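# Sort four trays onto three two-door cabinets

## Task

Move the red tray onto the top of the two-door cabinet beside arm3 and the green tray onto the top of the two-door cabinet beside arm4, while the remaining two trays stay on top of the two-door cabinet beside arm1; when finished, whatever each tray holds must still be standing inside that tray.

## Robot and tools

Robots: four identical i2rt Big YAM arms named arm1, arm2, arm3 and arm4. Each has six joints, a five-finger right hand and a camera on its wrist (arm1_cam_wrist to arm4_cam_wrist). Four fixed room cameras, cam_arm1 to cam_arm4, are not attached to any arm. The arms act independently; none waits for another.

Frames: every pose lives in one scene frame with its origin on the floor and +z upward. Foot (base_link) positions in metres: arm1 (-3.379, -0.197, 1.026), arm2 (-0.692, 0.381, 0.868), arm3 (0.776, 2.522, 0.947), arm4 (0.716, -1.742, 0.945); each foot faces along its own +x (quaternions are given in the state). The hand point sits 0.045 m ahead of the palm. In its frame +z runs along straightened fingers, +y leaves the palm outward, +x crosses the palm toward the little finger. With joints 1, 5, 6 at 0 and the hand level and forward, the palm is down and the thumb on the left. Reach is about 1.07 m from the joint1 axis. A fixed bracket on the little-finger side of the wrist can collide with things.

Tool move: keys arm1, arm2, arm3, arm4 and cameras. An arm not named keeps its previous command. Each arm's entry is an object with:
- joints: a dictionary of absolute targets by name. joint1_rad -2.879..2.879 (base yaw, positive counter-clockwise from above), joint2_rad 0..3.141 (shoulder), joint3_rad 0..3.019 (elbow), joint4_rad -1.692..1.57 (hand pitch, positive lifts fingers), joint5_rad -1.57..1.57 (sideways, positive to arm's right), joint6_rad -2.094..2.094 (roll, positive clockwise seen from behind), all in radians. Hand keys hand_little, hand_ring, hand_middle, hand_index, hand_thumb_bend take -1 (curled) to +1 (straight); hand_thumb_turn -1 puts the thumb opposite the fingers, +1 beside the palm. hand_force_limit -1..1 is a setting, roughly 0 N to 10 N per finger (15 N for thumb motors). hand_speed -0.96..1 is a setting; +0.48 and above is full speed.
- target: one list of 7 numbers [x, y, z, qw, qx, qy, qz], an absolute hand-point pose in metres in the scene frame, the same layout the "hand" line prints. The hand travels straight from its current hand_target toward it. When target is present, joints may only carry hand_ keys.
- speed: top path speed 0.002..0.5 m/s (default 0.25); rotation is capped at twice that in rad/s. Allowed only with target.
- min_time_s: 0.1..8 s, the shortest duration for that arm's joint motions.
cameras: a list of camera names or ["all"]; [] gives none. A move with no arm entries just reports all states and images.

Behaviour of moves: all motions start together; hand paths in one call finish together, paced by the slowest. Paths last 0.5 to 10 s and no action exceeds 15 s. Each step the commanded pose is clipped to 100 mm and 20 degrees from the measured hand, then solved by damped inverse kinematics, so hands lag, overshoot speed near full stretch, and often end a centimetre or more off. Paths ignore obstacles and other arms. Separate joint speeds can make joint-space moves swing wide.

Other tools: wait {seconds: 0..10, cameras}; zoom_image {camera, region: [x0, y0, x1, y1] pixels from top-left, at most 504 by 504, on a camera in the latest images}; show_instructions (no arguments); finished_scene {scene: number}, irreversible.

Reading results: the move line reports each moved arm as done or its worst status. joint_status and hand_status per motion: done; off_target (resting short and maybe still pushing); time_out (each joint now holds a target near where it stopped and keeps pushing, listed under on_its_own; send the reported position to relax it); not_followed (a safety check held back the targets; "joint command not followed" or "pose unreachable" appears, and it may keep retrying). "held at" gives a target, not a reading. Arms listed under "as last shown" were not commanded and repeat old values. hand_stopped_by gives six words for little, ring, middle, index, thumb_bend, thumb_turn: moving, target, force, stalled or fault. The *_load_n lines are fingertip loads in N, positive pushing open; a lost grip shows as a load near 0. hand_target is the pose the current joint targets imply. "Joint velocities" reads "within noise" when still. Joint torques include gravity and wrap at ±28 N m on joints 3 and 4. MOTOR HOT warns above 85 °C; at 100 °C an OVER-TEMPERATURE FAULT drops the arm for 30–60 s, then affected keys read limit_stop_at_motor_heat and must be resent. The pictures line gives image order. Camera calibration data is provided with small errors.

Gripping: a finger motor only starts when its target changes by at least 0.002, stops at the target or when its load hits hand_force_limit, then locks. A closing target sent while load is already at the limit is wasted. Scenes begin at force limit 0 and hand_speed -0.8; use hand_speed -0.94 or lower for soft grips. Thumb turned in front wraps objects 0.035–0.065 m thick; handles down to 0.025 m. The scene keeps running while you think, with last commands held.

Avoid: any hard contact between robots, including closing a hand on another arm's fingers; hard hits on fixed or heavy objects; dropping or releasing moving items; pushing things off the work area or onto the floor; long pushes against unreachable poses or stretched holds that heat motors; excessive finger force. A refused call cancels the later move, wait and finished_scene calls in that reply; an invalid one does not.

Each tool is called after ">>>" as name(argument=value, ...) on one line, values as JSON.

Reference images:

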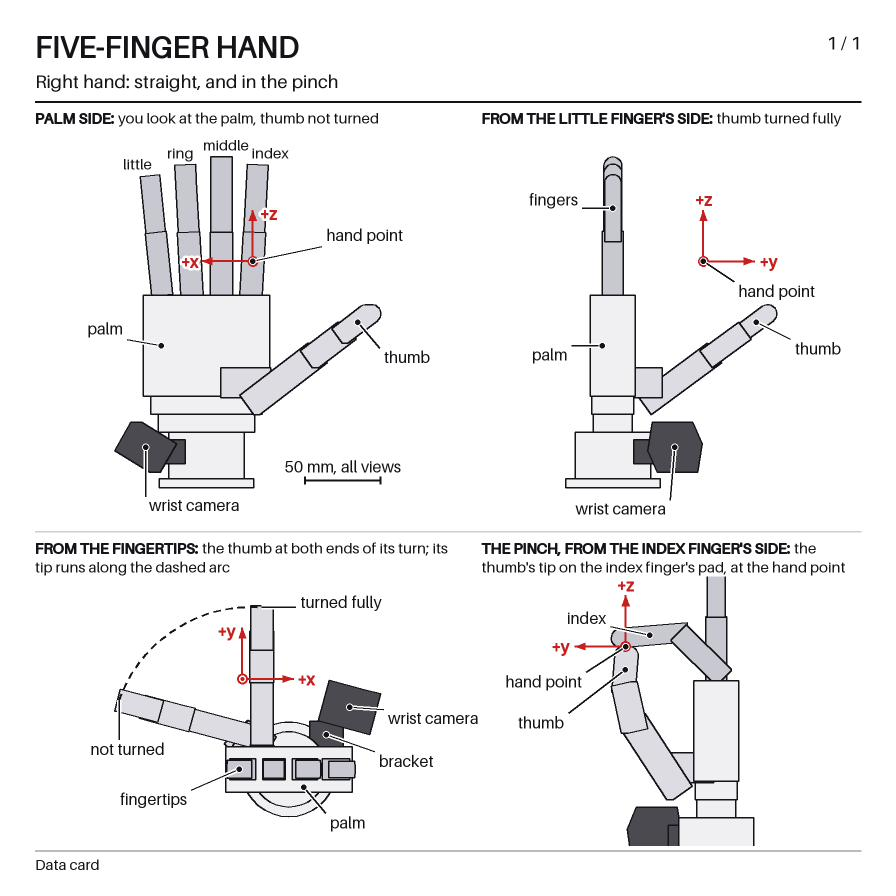

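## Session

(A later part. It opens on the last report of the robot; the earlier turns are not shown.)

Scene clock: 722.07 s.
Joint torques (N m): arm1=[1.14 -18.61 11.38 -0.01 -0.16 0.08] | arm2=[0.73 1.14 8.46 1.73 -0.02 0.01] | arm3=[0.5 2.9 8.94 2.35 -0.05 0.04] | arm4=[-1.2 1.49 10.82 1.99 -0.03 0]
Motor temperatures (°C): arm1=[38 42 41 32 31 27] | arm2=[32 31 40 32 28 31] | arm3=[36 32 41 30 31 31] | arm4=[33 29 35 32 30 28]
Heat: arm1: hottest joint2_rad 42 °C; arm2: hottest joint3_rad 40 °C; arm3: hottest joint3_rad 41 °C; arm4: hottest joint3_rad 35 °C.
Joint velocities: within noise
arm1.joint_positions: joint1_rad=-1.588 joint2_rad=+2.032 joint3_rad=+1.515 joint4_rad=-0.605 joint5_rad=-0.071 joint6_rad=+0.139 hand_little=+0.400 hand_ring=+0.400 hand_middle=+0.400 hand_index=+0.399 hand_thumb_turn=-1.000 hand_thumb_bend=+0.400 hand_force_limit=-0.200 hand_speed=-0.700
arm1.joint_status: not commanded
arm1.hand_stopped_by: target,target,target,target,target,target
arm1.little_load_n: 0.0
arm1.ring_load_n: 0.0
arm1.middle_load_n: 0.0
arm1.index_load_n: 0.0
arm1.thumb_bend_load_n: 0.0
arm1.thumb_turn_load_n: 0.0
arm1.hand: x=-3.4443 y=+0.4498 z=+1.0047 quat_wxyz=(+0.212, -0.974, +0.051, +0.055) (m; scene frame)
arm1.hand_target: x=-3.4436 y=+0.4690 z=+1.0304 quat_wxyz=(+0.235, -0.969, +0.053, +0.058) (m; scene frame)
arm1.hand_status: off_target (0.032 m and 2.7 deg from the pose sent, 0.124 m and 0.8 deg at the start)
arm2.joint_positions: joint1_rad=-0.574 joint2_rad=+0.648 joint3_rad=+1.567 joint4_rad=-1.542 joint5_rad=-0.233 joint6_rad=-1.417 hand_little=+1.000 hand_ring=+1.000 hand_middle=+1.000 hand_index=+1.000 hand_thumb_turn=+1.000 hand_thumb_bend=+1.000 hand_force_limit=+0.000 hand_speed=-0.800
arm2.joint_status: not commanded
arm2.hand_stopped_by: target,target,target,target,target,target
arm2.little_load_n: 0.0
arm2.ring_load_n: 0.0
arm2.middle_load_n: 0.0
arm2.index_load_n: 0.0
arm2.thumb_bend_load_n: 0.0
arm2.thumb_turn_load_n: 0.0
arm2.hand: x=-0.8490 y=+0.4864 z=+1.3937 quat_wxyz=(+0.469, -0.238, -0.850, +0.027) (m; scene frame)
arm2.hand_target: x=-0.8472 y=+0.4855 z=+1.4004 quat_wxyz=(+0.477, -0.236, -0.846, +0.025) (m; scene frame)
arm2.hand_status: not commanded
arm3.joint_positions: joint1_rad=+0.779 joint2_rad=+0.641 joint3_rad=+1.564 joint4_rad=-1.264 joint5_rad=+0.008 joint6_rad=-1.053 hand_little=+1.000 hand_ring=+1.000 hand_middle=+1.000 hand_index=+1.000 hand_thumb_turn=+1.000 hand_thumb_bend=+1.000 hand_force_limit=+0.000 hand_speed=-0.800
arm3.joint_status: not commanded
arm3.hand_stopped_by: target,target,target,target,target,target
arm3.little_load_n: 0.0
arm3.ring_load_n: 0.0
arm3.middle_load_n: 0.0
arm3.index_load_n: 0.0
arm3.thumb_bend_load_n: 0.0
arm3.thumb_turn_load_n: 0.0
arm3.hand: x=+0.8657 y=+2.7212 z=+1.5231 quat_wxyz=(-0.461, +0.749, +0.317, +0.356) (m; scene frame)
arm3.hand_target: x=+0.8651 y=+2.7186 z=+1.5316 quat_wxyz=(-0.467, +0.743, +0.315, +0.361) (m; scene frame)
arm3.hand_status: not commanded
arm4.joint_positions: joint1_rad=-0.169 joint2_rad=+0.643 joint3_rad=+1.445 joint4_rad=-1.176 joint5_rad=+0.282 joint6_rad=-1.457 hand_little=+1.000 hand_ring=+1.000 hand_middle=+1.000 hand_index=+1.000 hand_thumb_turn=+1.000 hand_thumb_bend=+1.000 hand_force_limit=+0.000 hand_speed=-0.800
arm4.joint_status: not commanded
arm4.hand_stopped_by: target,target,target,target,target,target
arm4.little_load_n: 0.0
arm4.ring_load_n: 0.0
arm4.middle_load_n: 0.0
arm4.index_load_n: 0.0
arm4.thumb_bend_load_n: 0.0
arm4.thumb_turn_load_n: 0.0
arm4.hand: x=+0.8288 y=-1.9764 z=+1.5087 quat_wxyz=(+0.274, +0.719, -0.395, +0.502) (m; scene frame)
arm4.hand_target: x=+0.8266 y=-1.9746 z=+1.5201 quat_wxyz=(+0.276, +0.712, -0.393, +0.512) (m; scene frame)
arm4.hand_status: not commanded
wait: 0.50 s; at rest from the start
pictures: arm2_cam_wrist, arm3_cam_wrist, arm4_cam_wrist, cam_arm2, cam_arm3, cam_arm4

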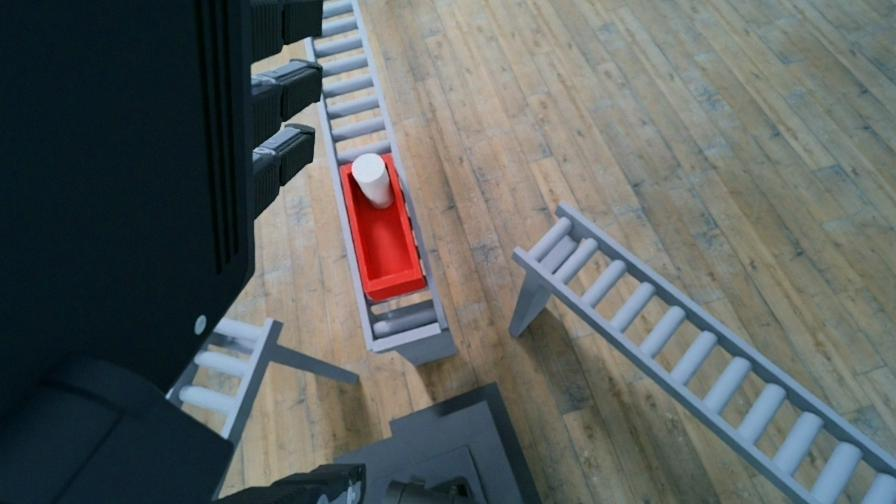

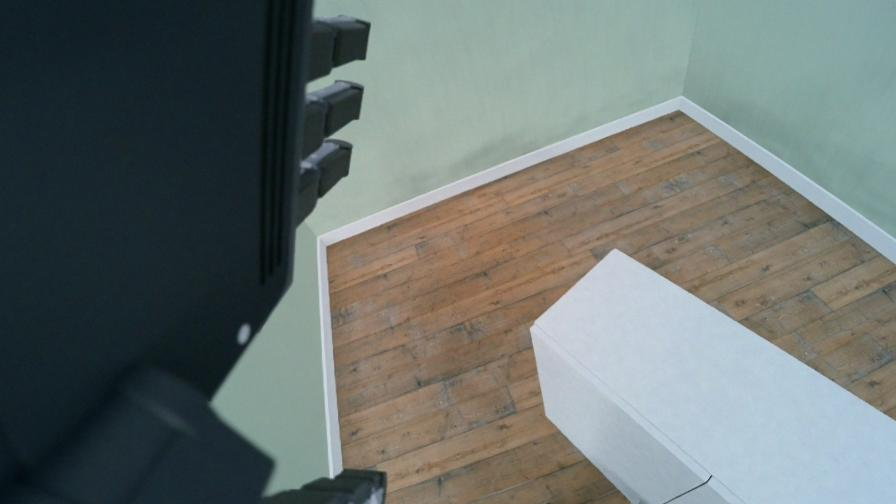

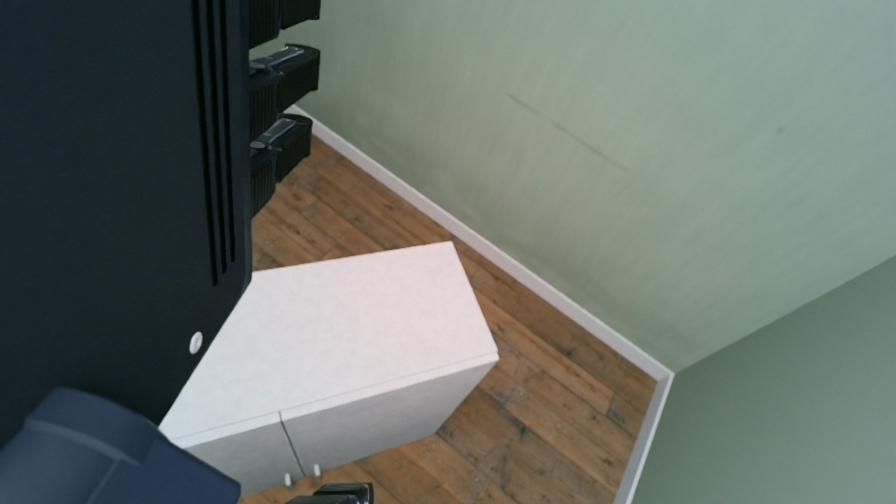

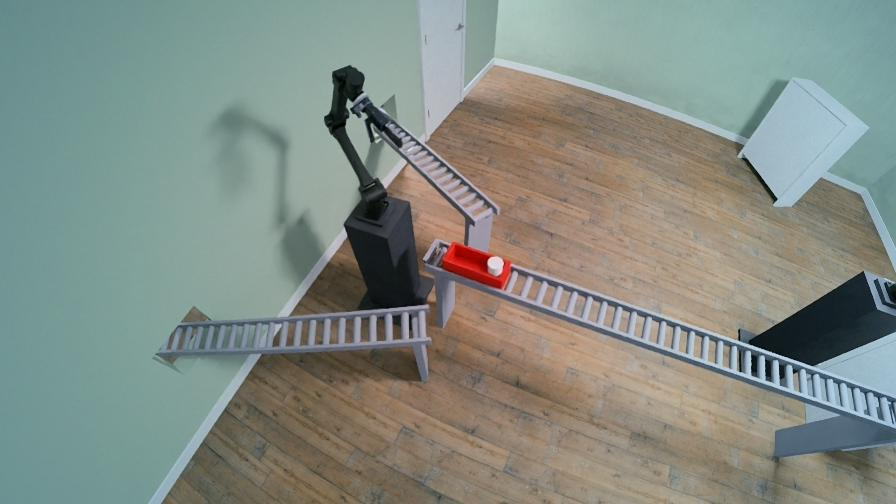

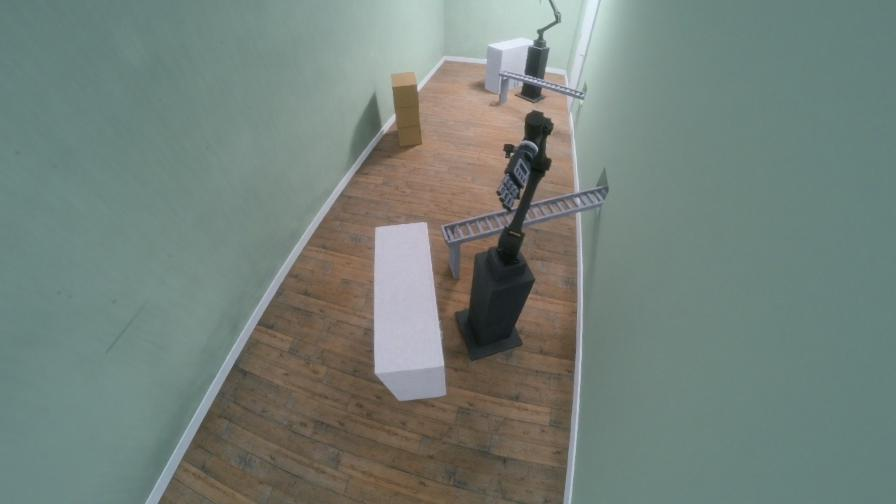

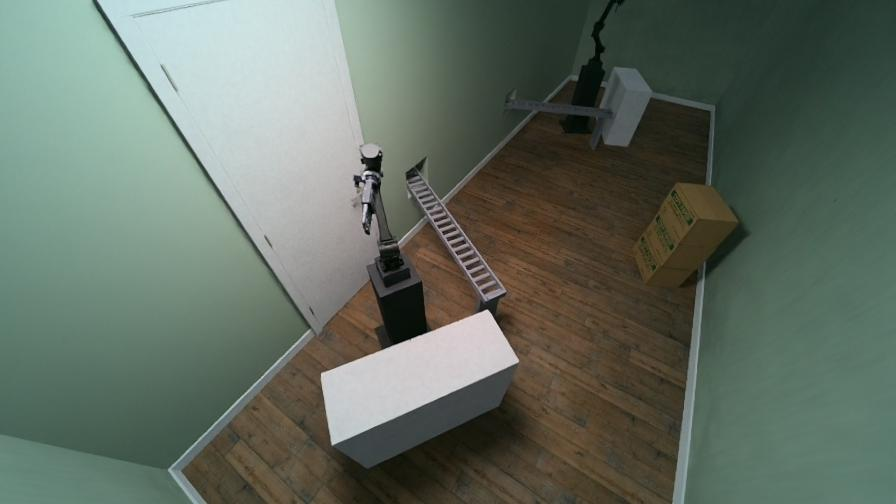

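>>> move(arm2={"target": [-1.22, 0.47, 1.0, 0.2163, -0.9757, 0.0076, 0.0341], "speed": 0.35, "joints": {"hand_speed": 0.0, "hand_little": 0.65, "hand_ring": 0.65, "hand_middle": 0.65, "hand_index": 0.65, "hand_thumb_turn": -1, "hand_thumb_bend": 0.4}}, cameras=["arm2_cam_wrist","cam_arm2"])

Scene clock: 761.73 s.
Joint torques (N m): arm1=[1.2 -18.55 11.4 0.01 -0.16 0.09] | arm2=[0.38 -12.28 12.86 -0.09 0.36 0.2] | arm3=[0.44 2.84 8.94 2.35 -0.05 0.04] | arm4=[-1.03 1.67 10.8 2 -0.05 -0.01]
Motor temperatures (°C): arm1=[38 43 44 32 31 27] | arm2=[32 31 41 31 28 31] | arm3=[36 32 41 30 31 31] | arm4=[33 29 35 32 30 28]
Heat: arm1: hottest joint3_rad 44 °C; arm2: hottest joint3_rad 41 °C; arm3: hottest joint3_rad 41 °C; arm4: hottest joint3_rad 35 °C.
move: arm2 off_target
Joint velocities: within noise
arm1, arm3, arm4: as last shown
arm2.joint_positions: joint1_rad=-0.180 joint2_rad=+1.617 joint3_rad=+1.316 joint4_rad=-1.166 joint5_rad=+0.435 joint6_rad=+1.425 hand_little=+0.650 hand_ring=+0.650 hand_middle=+0.650 hand_index=+0.650 hand_thumb_turn=-1.000 hand_thumb_bend=+0.400 hand_force_limit=+0.000 hand_speed=+0.000
arm2.joint_status: all done
arm2.hand_stopped_by: target,target,target,target,target,target
arm2.little_load_n: 0.0
arm2.ring_load_n: 0.0
arm2.middle_load_n: 0.0
arm2.index_load_n: 0.0
arm2.thumb_bend_load_n: 0.0
arm2.thumb_turn_load_n: 0.0
arm2.hand: x=-1.2063 y=+0.4650 z=+0.9942 quat_wxyz=(+0.217, -0.976, -0.003, +0.029) (m; scene frame)
arm2.hand_target: x=-1.2195 y=+0.4701 z=+1.0001 quat_wxyz=(+0.216, -0.976, +0.008, +0.035) (m; scene frame)
arm2.hand_status: off_target (0.016 m and 1.4 deg from the pose sent, 0.541 m and 141.7 deg at the start)
pictures: arm2_cam_wrist, cam_arm2
camera_calibration:
arm2_cam_wrist: T_world_to_cam=[[0.232296, -0.879441, -0.415478, 1.10012], [-0.799078, -0.416096, 0.43398, -1.20495], [-0.554539, 0.231188, -0.799399, 0.141005], [0, 0, 0, 1]] pos_world=[-1.14021, 0.433522, 1.09272]

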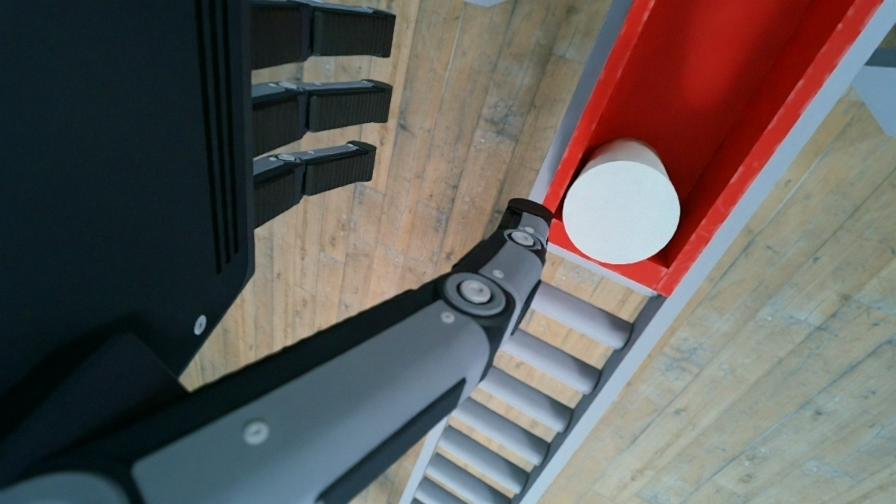

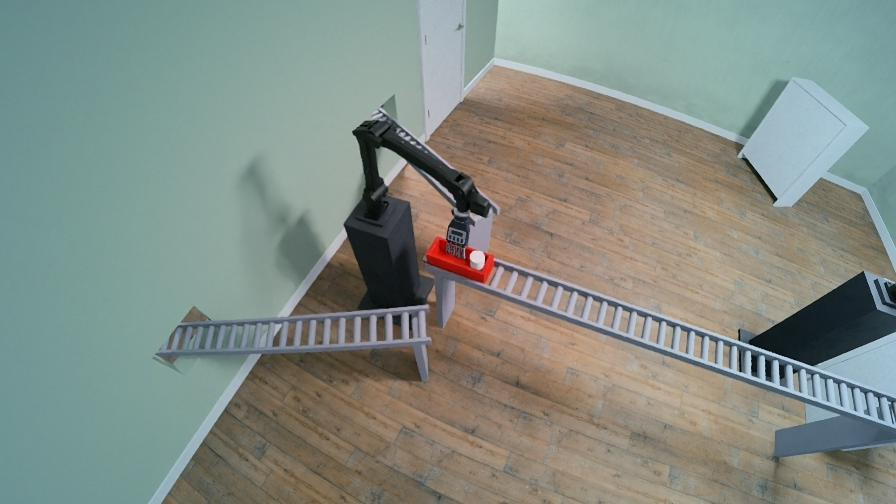

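>>> zoom_image(camera="arm2_cam_wrist", region=[480, 0, 896, 320])

Scaled by 1.212 from the camera's 896x504 image, which has a finer 1280x720 frame.

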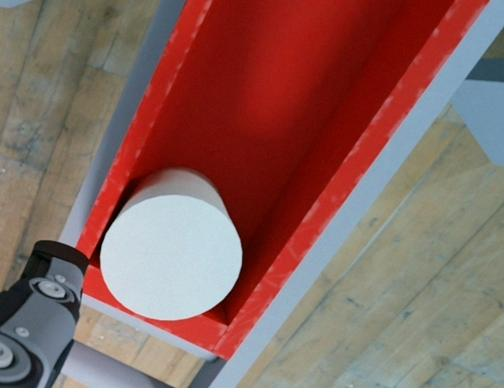

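>>> move(arm2={"target": [-1.205, 0.441, 0.84, 0.2163, -0.9757, 0.0076, 0.0341], "speed": 0.12}, cameras=["arm2_cam_wrist","cam_arm2"])

>>> zoom_image(camera="cam_arm2", region=[360, 160, 560, 340])

Scene clock: 771.07 s.
Joint torques (N m): arm1=[1.14 -18.55 11.38 0.02 -0.16 0.09] | arm2=[1.32 -12.69 7.15 0.84 0.5 0.18] | arm3=[0.44 2.84 8.94 2.36 -0.05 0.05] | arm4=[-0.85 1.44 10.74 2.09 -0.01 -0.01]
Motor temperatures (°C): arm1=[38 43 45 32 31 27] | arm2=[32 32 43 31 28 31] | arm3=[36 32 41 30 31 31] | arm4=[33 29 35 32 30 28]
Heat: arm1: hottest joint3_rad 45 °C; arm2: hottest joint3_rad 43 °C; arm3: hottest joint3_rad 41 °C; arm4: hottest joint3_rad 35 °C.
move: arm2 off_target
Joint velocities: within noise
arm1, arm3, arm4: as last shown
arm2.joint_positions: joint1_rad=-0.141 joint2_rad=+1.775 joint3_rad=+1.101 joint4_rad=-0.796 joint5_rad=+0.436 joint6_rad=+1.486 hand_little=+0.650 hand_ring=+0.650 hand_middle=+0.650 hand_index=+0.650 hand_thumb_turn=-1.000 hand_thumb_bend=+0.400 hand_force_limit=+0.000 hand_speed=+0.000
arm2.joint_status: not commanded
arm2.hand_stopped_by: target,target,target,target,target,target
arm2.little_load_n: 0.0
arm2.ring_load_n: 0.0
arm2.middle_load_n: 0.0
arm2.index_load_n: 0.0
arm2.thumb_bend_load_n: 0.0
arm2.thumb_turn_load_n: 0.0
arm2.hand: x=-1.2055 y=+0.4448 z=+0.8518 quat_wxyz=(+0.216, -0.976, +0.007, +0.039) (m; scene frame)
arm2.hand_target: x=-1.2047 y=+0.4409 z=+0.8402 quat_wxyz=(+0.216, -0.976, +0.007, +0.034) (m; scene frame)
arm2.hand_status: off_target (0.012 m and 0.6 deg from the pose sent, 0.156 m and 1.4 deg at the start)
arm4.thumb_turn_load_n: 0.5
pictures: arm2_cam_wrist, cam_arm2
camera_calibration:
arm2_cam_wrist: T_world_to_cam=[[0.208997, -0.883984, -0.418202, 0.999283], [-0.795381, -0.402456, 0.453209, -1.16891], [-0.568937, 0.23791, -0.787216, 0.00147762], [0, 0, 0, 1]] pos_world=[-1.13773, 0.412565, 0.948824]

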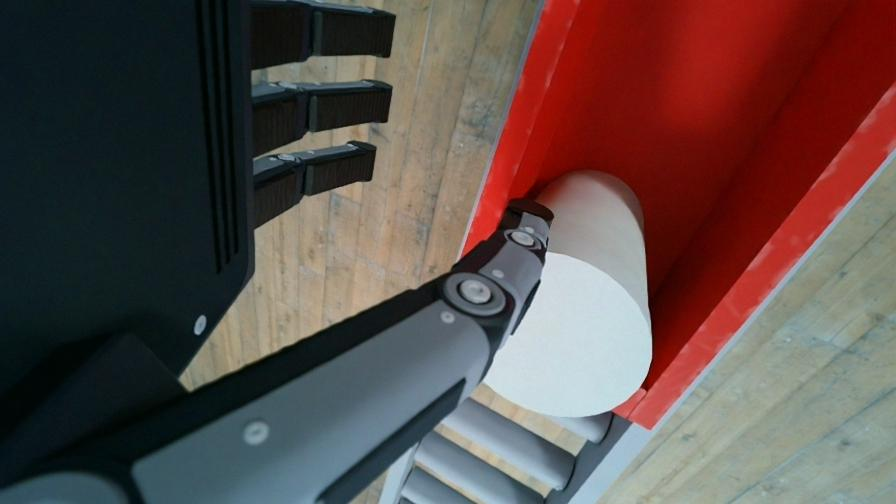

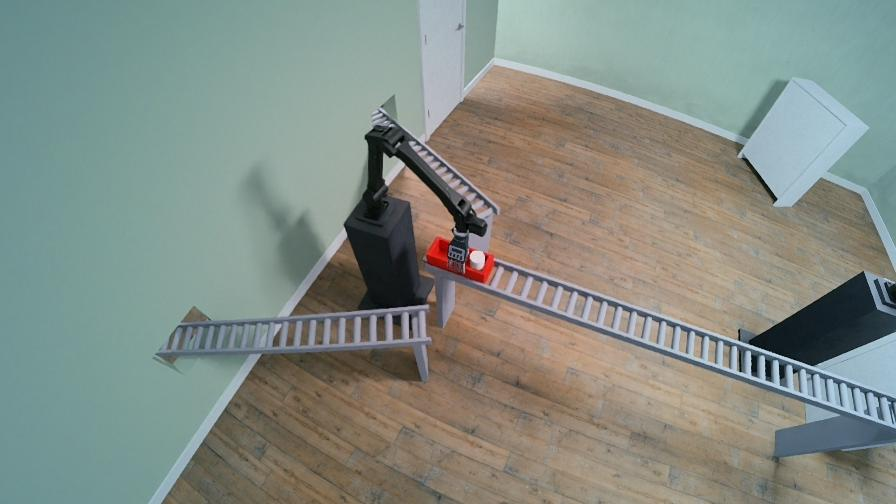

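Scaled by 2.520 from the camera's 896x504 image, which has a finer 1280x720 frame.

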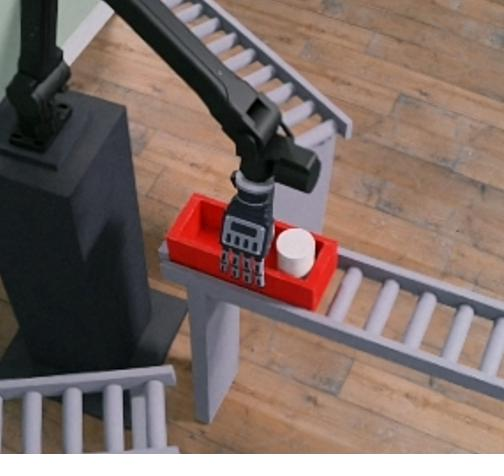

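>>> move(arm2={"target": [-1.19, 0.439, 0.81, 0.2163, -0.9757, 0.0076, 0.0341], "speed": 0.08}, cameras=["arm2_cam_wrist","cam_arm2"])

>>> zoom_image(camera="arm2_cam_wrist", region=[400, 100, 800, 500])

Scene clock: 774.53 s.
Joint torques (N m): arm1=[1.14 -18.61 11.37 -0.01 -0.16 0.09] | arm2=[1.49 -12.98 6.38 0.99 0.48 0.18] | arm3=[0.5 2.84 8.94 2.35 -0.05 0.05] | arm4=[-1.61 1.61 10.85 2 -0.02 -0.02]
Motor temperatures (°C): arm1=[38 43 45 32 31 27] | arm2=[32 32 42 31 28 31] | arm3=[36 32 41 30 31 31] | arm4=[33 29 35 32 30 28]
Heat: arm1: hottest joint3_rad 45 °C; arm2: hottest joint3_rad 42 °C; arm3: hottest joint3_rad 41 °C; arm4: hottest joint3_rad 35 °C.
move: arm2 off_target
Joint velocities: within noise
arm1, arm3, arm4: as last shown
arm2.joint_positions: joint1_rad=-0.140 joint2_rad=+1.798 joint3_rad=+1.034 joint4_rad=-0.704 joint5_rad=+0.437 joint6_rad=+1.488 hand_little=+0.650 hand_ring=+0.650 hand_middle=+0.650 hand_index=+0.650 hand_thumb_turn=-1.000 hand_thumb_bend=+0.400 hand_force_limit=+0.000 hand_speed=+0.000
arm2.joint_status: not commanded
arm2.hand_stopped_by: target,target,target,target,target,target
arm2.little_load_n: 0.0
arm2.ring_load_n: 0.0
arm2.middle_load_n: 0.0
arm2.index_load_n: 0.0
arm2.thumb_bend_load_n: 0.0
arm2.thumb_turn_load_n: 0.0
arm2.hand: x=-1.1924 y=+0.4436 z=+0.8228 quat_wxyz=(+0.216, -0.975, +0.008, +0.040) (m; scene frame)
arm2.hand_target: x=-1.1897 y=+0.4391 z=+0.8104 quat_wxyz=(+0.216, -0.976, +0.008, +0.034) (m; scene frame)
arm2.hand_status: off_target (0.014 m and 0.7 deg from the pose sent, 0.045 m and 0.5 deg at the start)
arm4.little_load_n: 0.5
arm4.thumb_turn_load_n: 0.0
pictures: arm2_cam_wrist, cam_arm2
camera_calibration:
arm2_cam_wrist: T_world_to_cam=[[0.206556, -0.884094, -0.41918, 0.98122], [-0.794578, -0.401564, 0.455403, -1.14705], [-0.570947, 0.239005, -0.785427, -0.0179094], [0, 0, 0, 1]] pos_world=[-1.12432, 0.411157, 0.919611]

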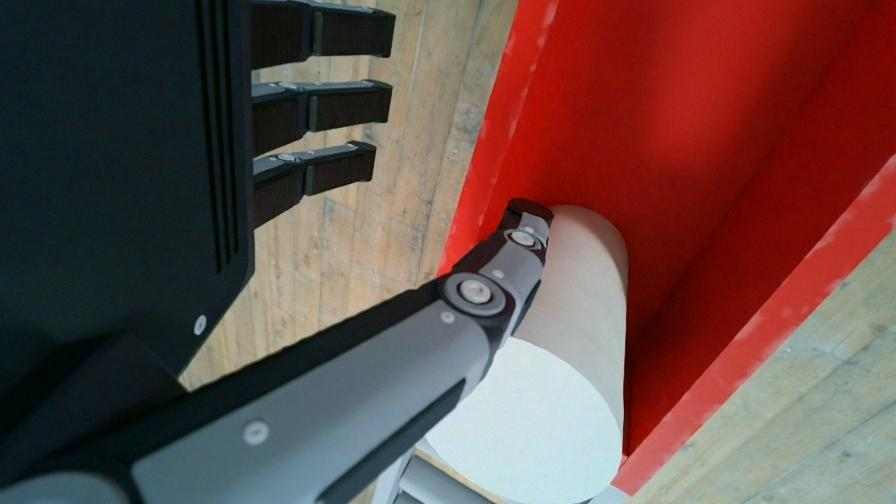

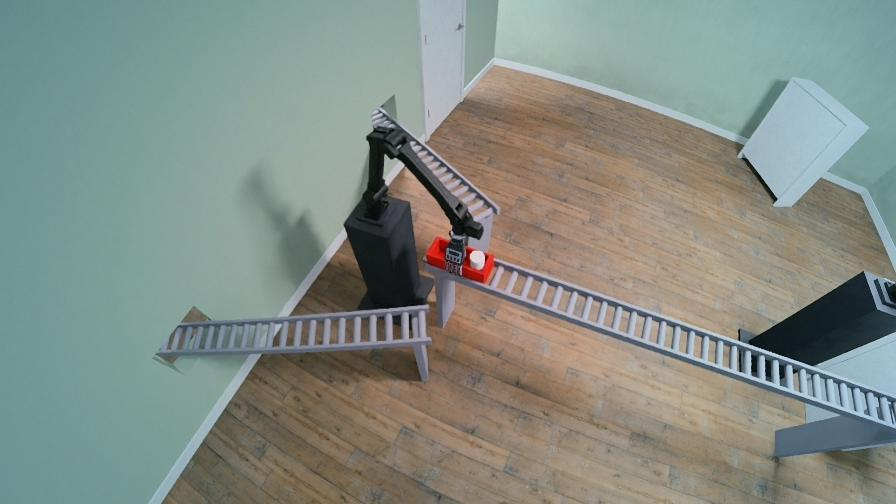

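Scaled by 1.260 from the camera's 896x504 image, which has a finer 1280x720 frame.

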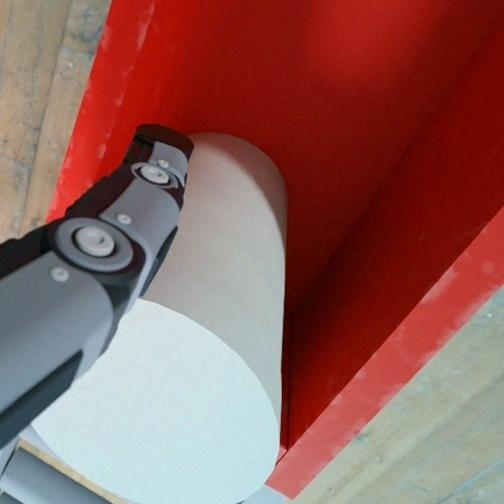

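>>> move(arm2={"target": [-1.19, 0.437, 0.752, 0.2163, -0.9757, 0.0076, 0.0341], "speed": 0.06}, cameras=["arm2_cam_wrist","cam_arm2"])

>>> zoom_image(camera="cam_arm2", region=[410, 200, 530, 320])

Scene clock: 779.80 s.
Joint torques (N m): arm1=[1.14 -18.55 11.38 0.01 -0.16 0.08] | arm2=[1.26 -13.51 5.61 0.92 0.48 0.18] | arm3=[0.5 2.84 8.92 2.35 -0.05 0.05] | arm4=[-1.49 1.55 10.73 1.89 -0.03 -0.01]
Motor temperatures (°C): arm1=[38 43 45 32 31 27] | arm2=[32 32 42 31 28 31] | arm3=[36 32 41 30 31 31] | arm4=[33 29 35 32 30 28]
Heat: arm1: hottest joint3_rad 45 °C; arm2: hottest joint3_rad 42 °C; arm3: hottest joint3_rad 41 °C; arm4: hottest joint3_rad 35 °C.
move: arm2 off_target
Joint velocities: within noise
arm1, arm3, arm4: as last shown
arm2.joint_positions: joint1_rad=-0.137 joint2_rad=+1.919 joint3_rad=+1.011 joint4_rad=-0.561 joint5_rad=+0.437 joint6_rad=+1.491 hand_little=+0.650 hand_ring=+0.650 hand_middle=+0.650 hand_index=+0.650 hand_thumb_turn=-1.000 hand_thumb_bend=+0.400 hand_force_limit=+0.000 hand_speed=+0.000
arm2.joint_status: not commanded
arm2.hand_stopped_by: target,target,target,target,target,target
arm2.little_load_n: 0.0
arm2.ring_load_n: 0.0
arm2.middle_load_n: 0.0
arm2.index_load_n: 0.0
arm2.thumb_bend_load_n: 0.0
arm2.thumb_turn_load_n: 0.0
arm2.hand: x=-1.1939 y=+0.4417 z=+0.7649 quat_wxyz=(+0.216, -0.975, +0.008, +0.040) (m; scene frame)
arm2.hand_target: x=-1.1896 y=+0.4371 z=+0.7523 quat_wxyz=(+0.216, -0.976, +0.008, +0.034) (m; scene frame)
arm2.hand_status: off_target (0.014 m and 0.7 deg from the pose sent, 0.071 m and 0.7 deg at the start)
arm4.little_load_n: 0.0
pictures: arm2_cam_wrist, cam_arm2
camera_calibration:
arm2_cam_wrist: T_world_to_cam=[[0.206285, -0.884075, -0.419354, 0.955415], [-0.794368, -0.40155, 0.455782, -1.12273], [-0.571337, 0.2391, -0.785114, -0.0645368], [0, 0, 0, 1]] pos_world=[-1.12582, 0.409257, 0.861708]

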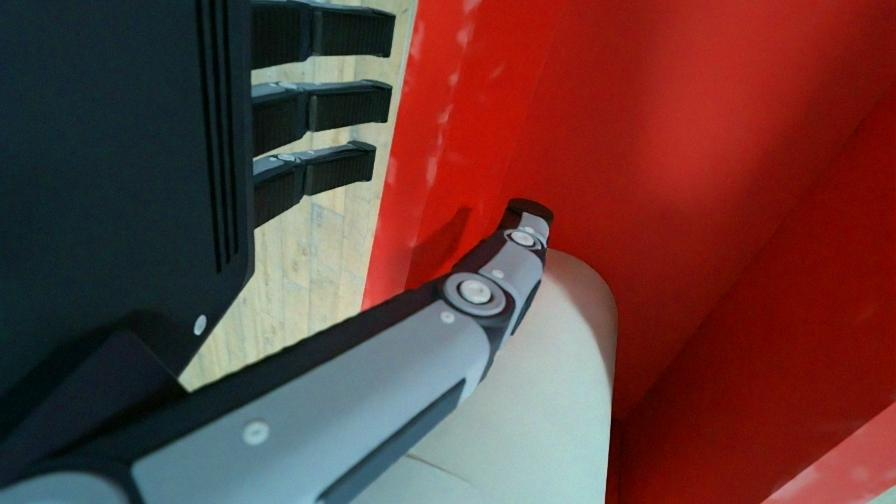

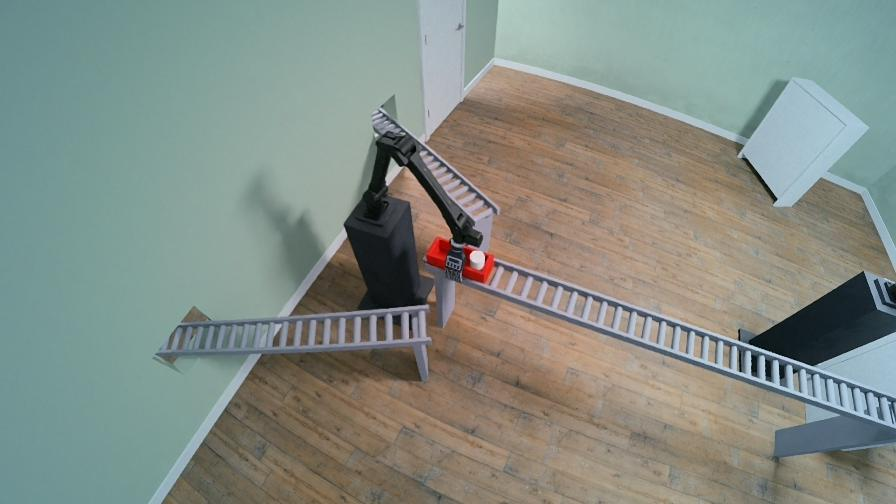

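Scaled by 4.200 from the camera's 896x504 image, which has a finer 1280x720 frame.

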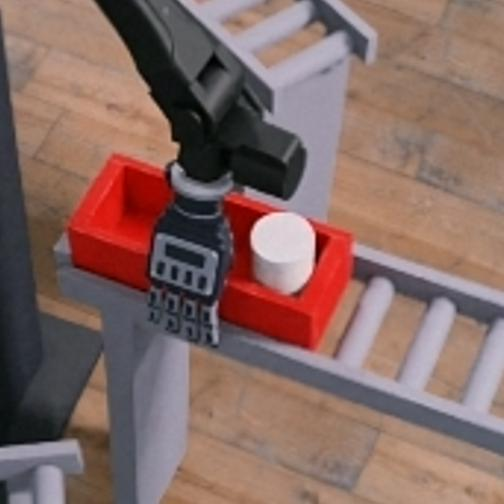

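>>> move(arm2={"joints": {"hand_speed": -0.9, "hand_force_limit": -0.4, "hand_index": 0.17, "hand_middle": 0.2, "hand_ring": 0.2, "hand_little": 0.2}})

>>> move(arm2={"joints": {"hand_speed": -0.92, "hand_force_limit": 0.0, "hand_thumb_bend": -0.7}}, cameras=["arm2_cam_wrist","cam_arm2"])

>>> zoom_image(camera="cam_arm2", region=[410, 200, 530, 320])

Scene clock: 783.70 s.
Joint torques (N m): arm1=[1.14 -18.61 11.38 0.01 -0.16 0.09] | arm2=[1.26 -13.51 5.45 0.81 0.44 0.13] | arm3=[0.5 2.84 8.94 2.35 -0.05 0.05] | arm4=[-1.2 1.32 10.78 2 -0.01 -0.02]
Motor temperatures (°C): arm1=[38 43 45 32 31 27] | arm2=[32 32 41 31 28 31] | arm3=[36 32 41 30 31 31] | arm4=[33 29 35 32 30 28]
Heat: arm1: hottest joint3_rad 45 °C; arm2: hottest joint3_rad 41 °C; arm3: hottest joint3_rad 41 °C; arm4: hottest joint3_rad 35 °C.
move: arm2 done
Joint velocities: within noise
arm1, arm3, arm4: as last shown
arm1.middle_load_n: 0.5
arm2.joint_positions: joint1_rad=-0.137 joint2_rad=+1.919 joint3_rad=+1.011 joint4_rad=-0.560 joint5_rad=+0.437 joint6_rad=+1.492 hand_little=+0.200 hand_ring=+0.200 hand_middle=+0.200 hand_index=+0.170 hand_thumb_turn=-1.000 hand_thumb_bend=+0.400 hand_force_limit=-0.400 hand_speed=-0.900
arm2.joint_status: all done
arm2.hand_stopped_by: target,target,target,target,target,target
arm2.little_load_n: 0.0
arm2.ring_load_n: 0.0
arm2.middle_load_n: 0.0
arm2.index_load_n: 0.0
arm2.thumb_bend_load_n: 0.0
arm2.thumb_turn_load_n: 0.0
arm2.hand: x=-1.1940 y=+0.4418 z=+0.7650 quat_wxyz=(+0.217, -0.975, +0.008, +0.041) (m; scene frame)
arm2.hand_target: x=-1.1896 y=+0.4372 z=+0.7523 quat_wxyz=(+0.216, -0.976, +0.008, +0.034) (m; scene frame)
arm2.hand_status: not commanded
pictures: none

Scene clock: 788.33 s.
Joint torques (N m): arm1=[1.14 -18.61 11.38 0.01 -0.16 0.08] | arm2=[1.26 -13.51 5.29 0.91 0.31 0.12] | arm3=[0.5 2.84 8.94 2.35 -0.05 0.05] | arm4=[-1.38 1.32 10.89 1.94 -0.01 -0.03]
Motor temperatures (°C): arm1=[38 43 45 32 31 27] | arm2=[32 32 41 31 28 31] | arm3=[36 32 41 30 31 31] | arm4=[33 29 35 32 30 28]
Heat: arm1: hottest joint3_rad 45 °C; arm2: hottest joint3_rad 41 °C; arm3: hottest joint3_rad 41 °C; arm4: hottest joint3_rad 35 °C.
move: arm2 off_target
Joint velocities: within noise
arm1, arm3, arm4: as last shown
arm1.middle_load_n: 0.0
arm1.thumb_bend_load_n: -0.5
arm2.joint_positions: joint1_rad=-0.134 joint2_rad=+1.919 joint3_rad=+1.011 joint4_rad=-0.560 joint5_rad=+0.442 joint6_rad=+1.492 hand_little=+0.200 hand_ring=+0.200 hand_middle=+0.200 hand_index=+0.170 hand_thumb_turn=-1.000 hand_thumb_bend=+0.047 hand_force_limit=+0.000 hand_speed=-0.920
arm2.joint_status: hand_thumb_bend off_target (ended at +0.047, target -0.700); the others done
arm2.hand_stopped_by: target,target,target,target,force,target
arm2.little_load_n: 0.0
arm2.ring_load_n: 0.0
arm2.middle_load_n: 2.5
arm2.index_load_n: 0.5
arm2.thumb_bend_load_n: 7.5
arm2.thumb_turn_load_n: 0.5
arm2.hand: x=-1.1941 y=+0.4411 z=+0.7649 quat_wxyz=(+0.219, -0.975, +0.007, +0.041) (m; scene frame)
arm2.hand_target: x=-1.1897 y=+0.4371 z=+0.7523 quat_wxyz=(+0.216, -0.976, +0.007, +0.034) (m; scene frame)
arm2.hand_status: not commanded
pictures: arm2_cam_wrist, cam_arm2
camera_calibration:
arm2_cam_wrist: T_world_to_cam=[[0.208275, -0.881543, -0.423679, 0.959564], [-0.793561, -0.405524, 0.453664, -1.11868], [-0.571736, 0.241728, -0.784019, -0.0670269], [0, 0, 0, 1]] pos_world=[-1.12592, 0.408446, 0.861503]

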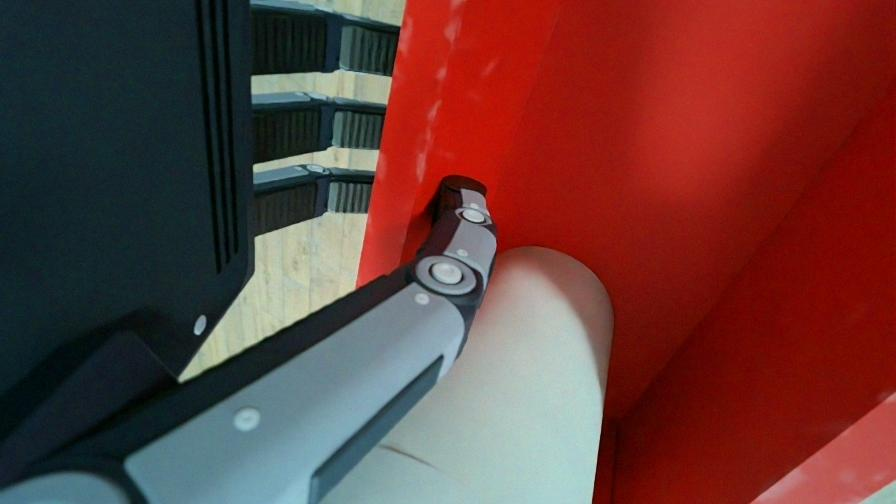

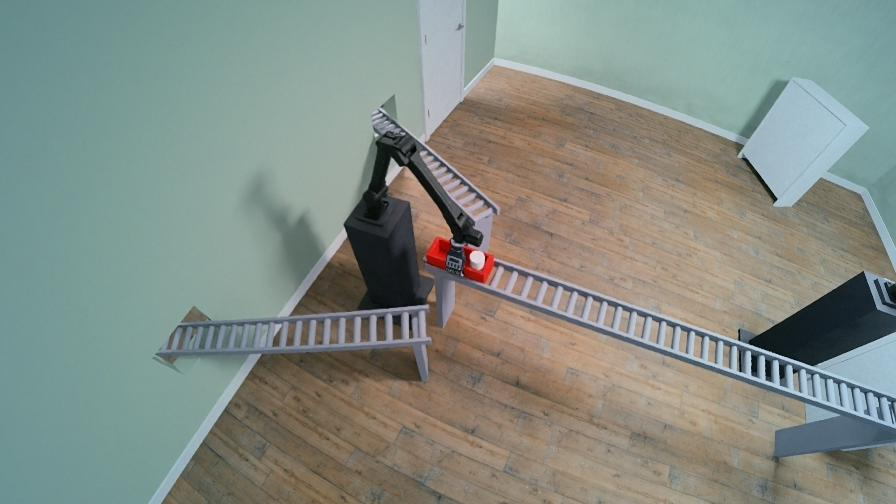

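Scaled by 4.200 from the camera's 896x504 image, which has a finer 1280x720 frame.

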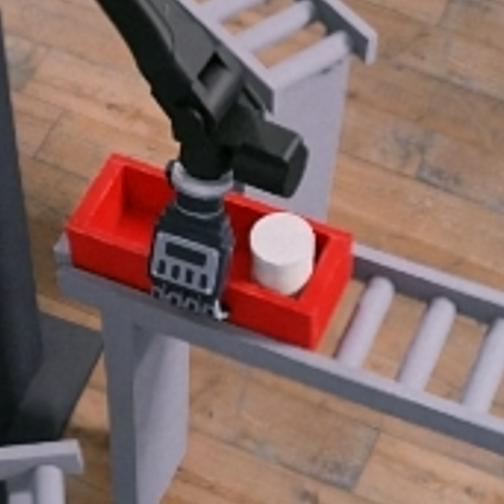

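>>> move(arm2={"joints": {"hand_speed": -0.93, "hand_force_limit": -0.4, "hand_index": 0.0}})

>>> move(arm2={"target": [-1.21, 0.437, 0.83, 0.2163, -0.9757, 0.0076, 0.0341], "speed": 0.06}, cameras=["arm2_cam_wrist","cam_arm2"])

>>> zoom_image(camera="cam_arm2", region=[410, 180, 530, 300])

Scene clock: 790.70 s.
Joint torques (N m): arm1=[1.08 -18.61 11.4 0.02 -0.16 0.09] | arm2=[0.73 -13.45 5.56 0.87 0.26 0.15] | arm3=[0.5 2.84 8.94 2.35 -0.05 0.05] | arm4=[-1.32 1.55 10.7 1.95 -0.04 -0.01]
Motor temperatures (°C): arm1=[38 43 45 32 31 27] | arm2=[32 32 41 31 28 31] | arm3=[36 32 41 30 31 31] | arm4=[33 29 35 32 30 28]
Heat: arm1: hottest joint3_rad 45 °C; arm2: hottest joint3_rad 41 °C; arm3: hottest joint3_rad 41 °C; arm4: hottest joint3_rad 35 °C.
move: arm2 off_target
Joint velocities: within noise
arm1, arm3, arm4: as last shown
arm1.thumb_bend_load_n: 0.0
arm2.joint_positions: joint1_rad=-0.134 joint2_rad=+1.920 joint3_rad=+1.011 joint4_rad=-0.560 joint5_rad=+0.442 joint6_rad=+1.493 hand_little=+0.200 hand_ring=+0.200 hand_middle=+0.200 hand_index=+0.159 hand_thumb_turn=-1.000 hand_thumb_bend=+0.048 hand_force_limit=-0.400 hand_speed=-0.930
arm2.joint_status: hand_index off_target (ended at +0.159, target +0.000); the others done
arm2.hand_stopped_by: target,target,target,force,force,target
arm2.little_load_n: 0.0
arm2.ring_load_n: 0.0
arm2.middle_load_n: 2.0
arm2.index_load_n: 5.0
arm2.thumb_bend_load_n: 8.0
arm2.thumb_turn_load_n: 1.0
arm2.hand: x=-1.1941 y=+0.4412 z=+0.7648 quat_wxyz=(+0.219, -0.975, +0.007, +0.041) (m; scene frame)
arm2.hand_target: x=-1.1897 y=+0.4371 z=+0.7523 quat_wxyz=(+0.216, -0.976, +0.008, +0.034) (m; scene frame)
arm2.hand_status: not commanded
pictures: none

Scene clock: 792.67 s.
Joint torques (N m): arm1=[1.14 -18.55 11.38 -0.01 -0.16 0.08] | arm2=[0.73 -17.67 10.06 -0.1 0.32 0.02] | arm3=[0.5 2.9 8.94 2.35 -0.05 0.04] | arm4=[-1.26 1.32 10.84 2.03 -0.03 -0.03]
Motor temperatures (°C): arm1=[38 43 45 32 31 27] | arm2=[32 32 41 31 28 31] | arm3=[36 32 41 30 31 31] | arm4=[33 29 35 32 30 28]
Heat: arm1: hottest joint3_rad 45 °C; arm2: hottest joint3_rad 41 °C; arm3: hottest joint3_rad 41 °C; arm4: hottest joint3_rad 35 °C.
move: arm2 off_target
Joint velocities: within noise
arm1.joint_positions: joint1_rad=-1.588 joint2_rad=+2.032 joint3_rad=+1.515 joint4_rad=-0.605 joint5_rad=-0.071 joint6_rad=+0.139 hand_little=+0.400 hand_ring=+0.400 hand_middle=+0.400 hand_index=+0.399 hand_thumb_turn=-1.000 hand_thumb_bend=+0.400 hand_force_limit=-0.200 hand_speed=-0.700
arm1.joint_status: not commanded
arm1.hand_stopped_by: target,target,target,target,target,target
arm1.little_load_n: 0.0
arm1.ring_load_n: 0.0
arm1.middle_load_n: 0.0
arm1.index_load_n: 0.0
arm1.thumb_bend_load_n: 0.0
arm1.thumb_turn_load_n: 0.0
arm1.hand: x=-3.4443 y=+0.4498 z=+1.0047 quat_wxyz=(+0.212, -0.974, +0.051, +0.055) (m; scene frame)
arm1.hand_target: x=-3.4436 y=+0.4690 z=+1.0304 quat_wxyz=(+0.235, -0.969, +0.053, +0.058) (m; scene frame)
arm1.hand_status: not commanded
arm2.joint_positions: joint1_rad=-0.130 joint2_rad=+1.857 joint3_rad=+1.064 joint4_rad=-0.759 joint5_rad=+0.441 joint6_rad=+1.510 hand_little=+0.200 hand_ring=+0.200 hand_middle=+0.201 hand_index=+0.159 hand_thumb_turn=-1.000 hand_thumb_bend=+0.048 hand_force_limit=-0.400 hand_speed=-0.930
arm2.joint_status: not commanded
arm2.hand_stopped_by: target,target,target,force,force,target
arm2.little_load_n: 0.0
arm2.ring_load_n: 0.0
arm2.middle_load_n: 5.5
arm2.index_load_n: 1.5
arm2.thumb_bend_load_n: 8.0
arm2.thumb_turn_load_n: 2.0
arm2.hand: x=-1.1840 y=+0.4391 z=+0.8016 quat_wxyz=(+0.216, -0.976, +0.004, +0.002) (m; scene frame)
arm2.hand_target: x=-1.2090 y=+0.4369 z=+0.8302 quat_wxyz=(+0.216, -0.976, +0.008, +0.034) (m; scene frame)
arm2.hand_status: off_target (0.039 m and 3.7 deg from the pose sent, 0.067 m and 0.8 deg at the start)
arm3.joint_positions: joint1_rad=+0.779 joint2_rad=+0.641 joint3_rad=+1.564 joint4_rad=-1.264 joint5_rad=+0.008 joint6_rad=-1.053 hand_little=+1.000 hand_ring=+1.000 hand_middle=+1.000 hand_index=+1.000 hand_thumb_turn=+1.000 hand_thumb_bend=+1.000 hand_force_limit=+0.000 hand_speed=-0.800
arm3.joint_status: not commanded
arm3.hand_stopped_by: target,target,target,target,target,target
arm3.little_load_n: 0.0
arm3.ring_load_n: 0.0
arm3.middle_load_n: 0.0
arm3.index_load_n: 0.0
arm3.thumb_bend_load_n: 0.0
arm3.thumb_turn_load_n: 0.0
arm3.hand: x=+0.8657 y=+2.7212 z=+1.5231 quat_wxyz=(-0.461, +0.749, +0.317, +0.356) (m; scene frame)
arm3.hand_target: x=+0.8651 y=+2.7186 z=+1.5316 quat_wxyz=(-0.467, +0.743, +0.315, +0.361) (m; scene frame)
arm3.hand_status: not commanded
arm4.joint_positions: joint1_rad=-0.169 joint2_rad=+0.643 joint3_rad=+1.445 joint4_rad=-1.176 joint5_rad=+0.282 joint6_rad=-1.457 hand_little=+1.000 hand_ring=+1.000 hand_middle=+1.000 hand_index=+1.000 hand_thumb_turn=+1.000 hand_thumb_bend=+1.000 hand_force_limit=+0.000 hand_speed=-0.800
arm4.joint_status: not commanded
arm4.hand_stopped_by: target,target,target,target,target,target
arm4.little_load_n: 0.0
arm4.ring_load_n: 0.0
arm4.middle_load_n: 0.0
arm4.index_load_n: 0.0
arm4.thumb_bend_load_n: 0.0
arm4.thumb_turn_load_n: 0.0
arm4.hand: x=+0.8288 y=-1.9764 z=+1.5087 quat_wxyz=(+0.274, +0.719, -0.395, +0.502) (m; scene frame)
arm4.hand_target: x=+0.8266 y=-1.9746 z=+1.5201 quat_wxyz=(+0.276, +0.712, -0.393, +0.512) (m; scene frame)
arm4.hand_status: not commanded
pictures: arm2_cam_wrist, cam_arm2
camera_calibration:
arm2_cam_wrist: T_world_to_cam=[[0.228863, -0.887164, -0.400701, 0.97963], [-0.830594, -0.392635, 0.394907, -1.13058], [-0.507676, 0.24244, -0.826733, 0.0777997], [0, 0, 0, 1]] pos_world=[-1.12376, 0.406326, 0.903332]

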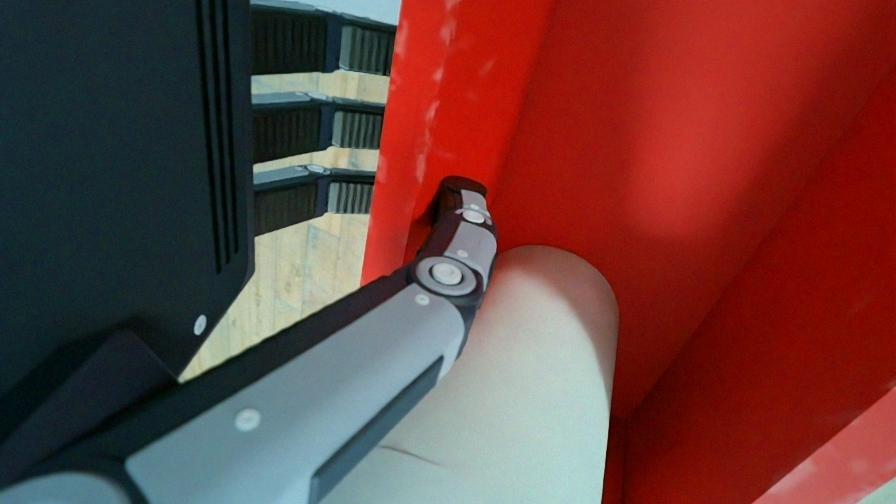

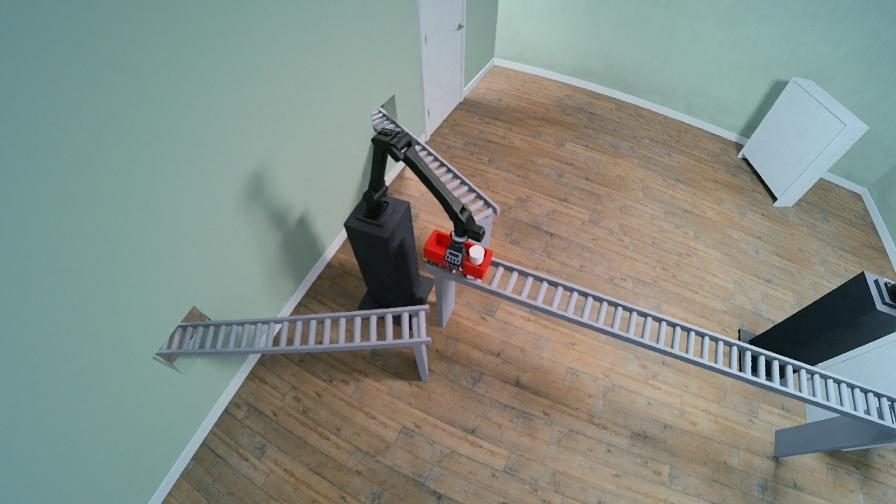

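Scaled by 4.200 from the camera's 896x504 image, which has a finer 1280x720 frame.

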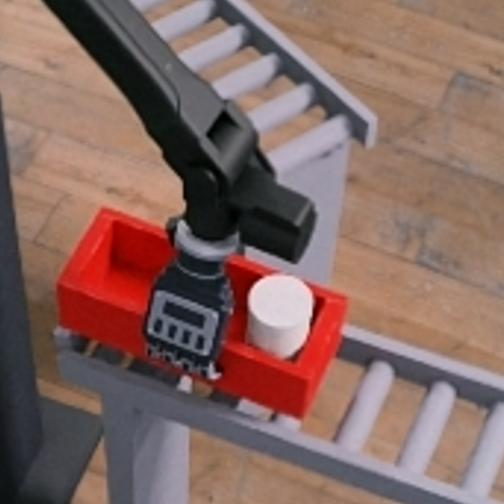

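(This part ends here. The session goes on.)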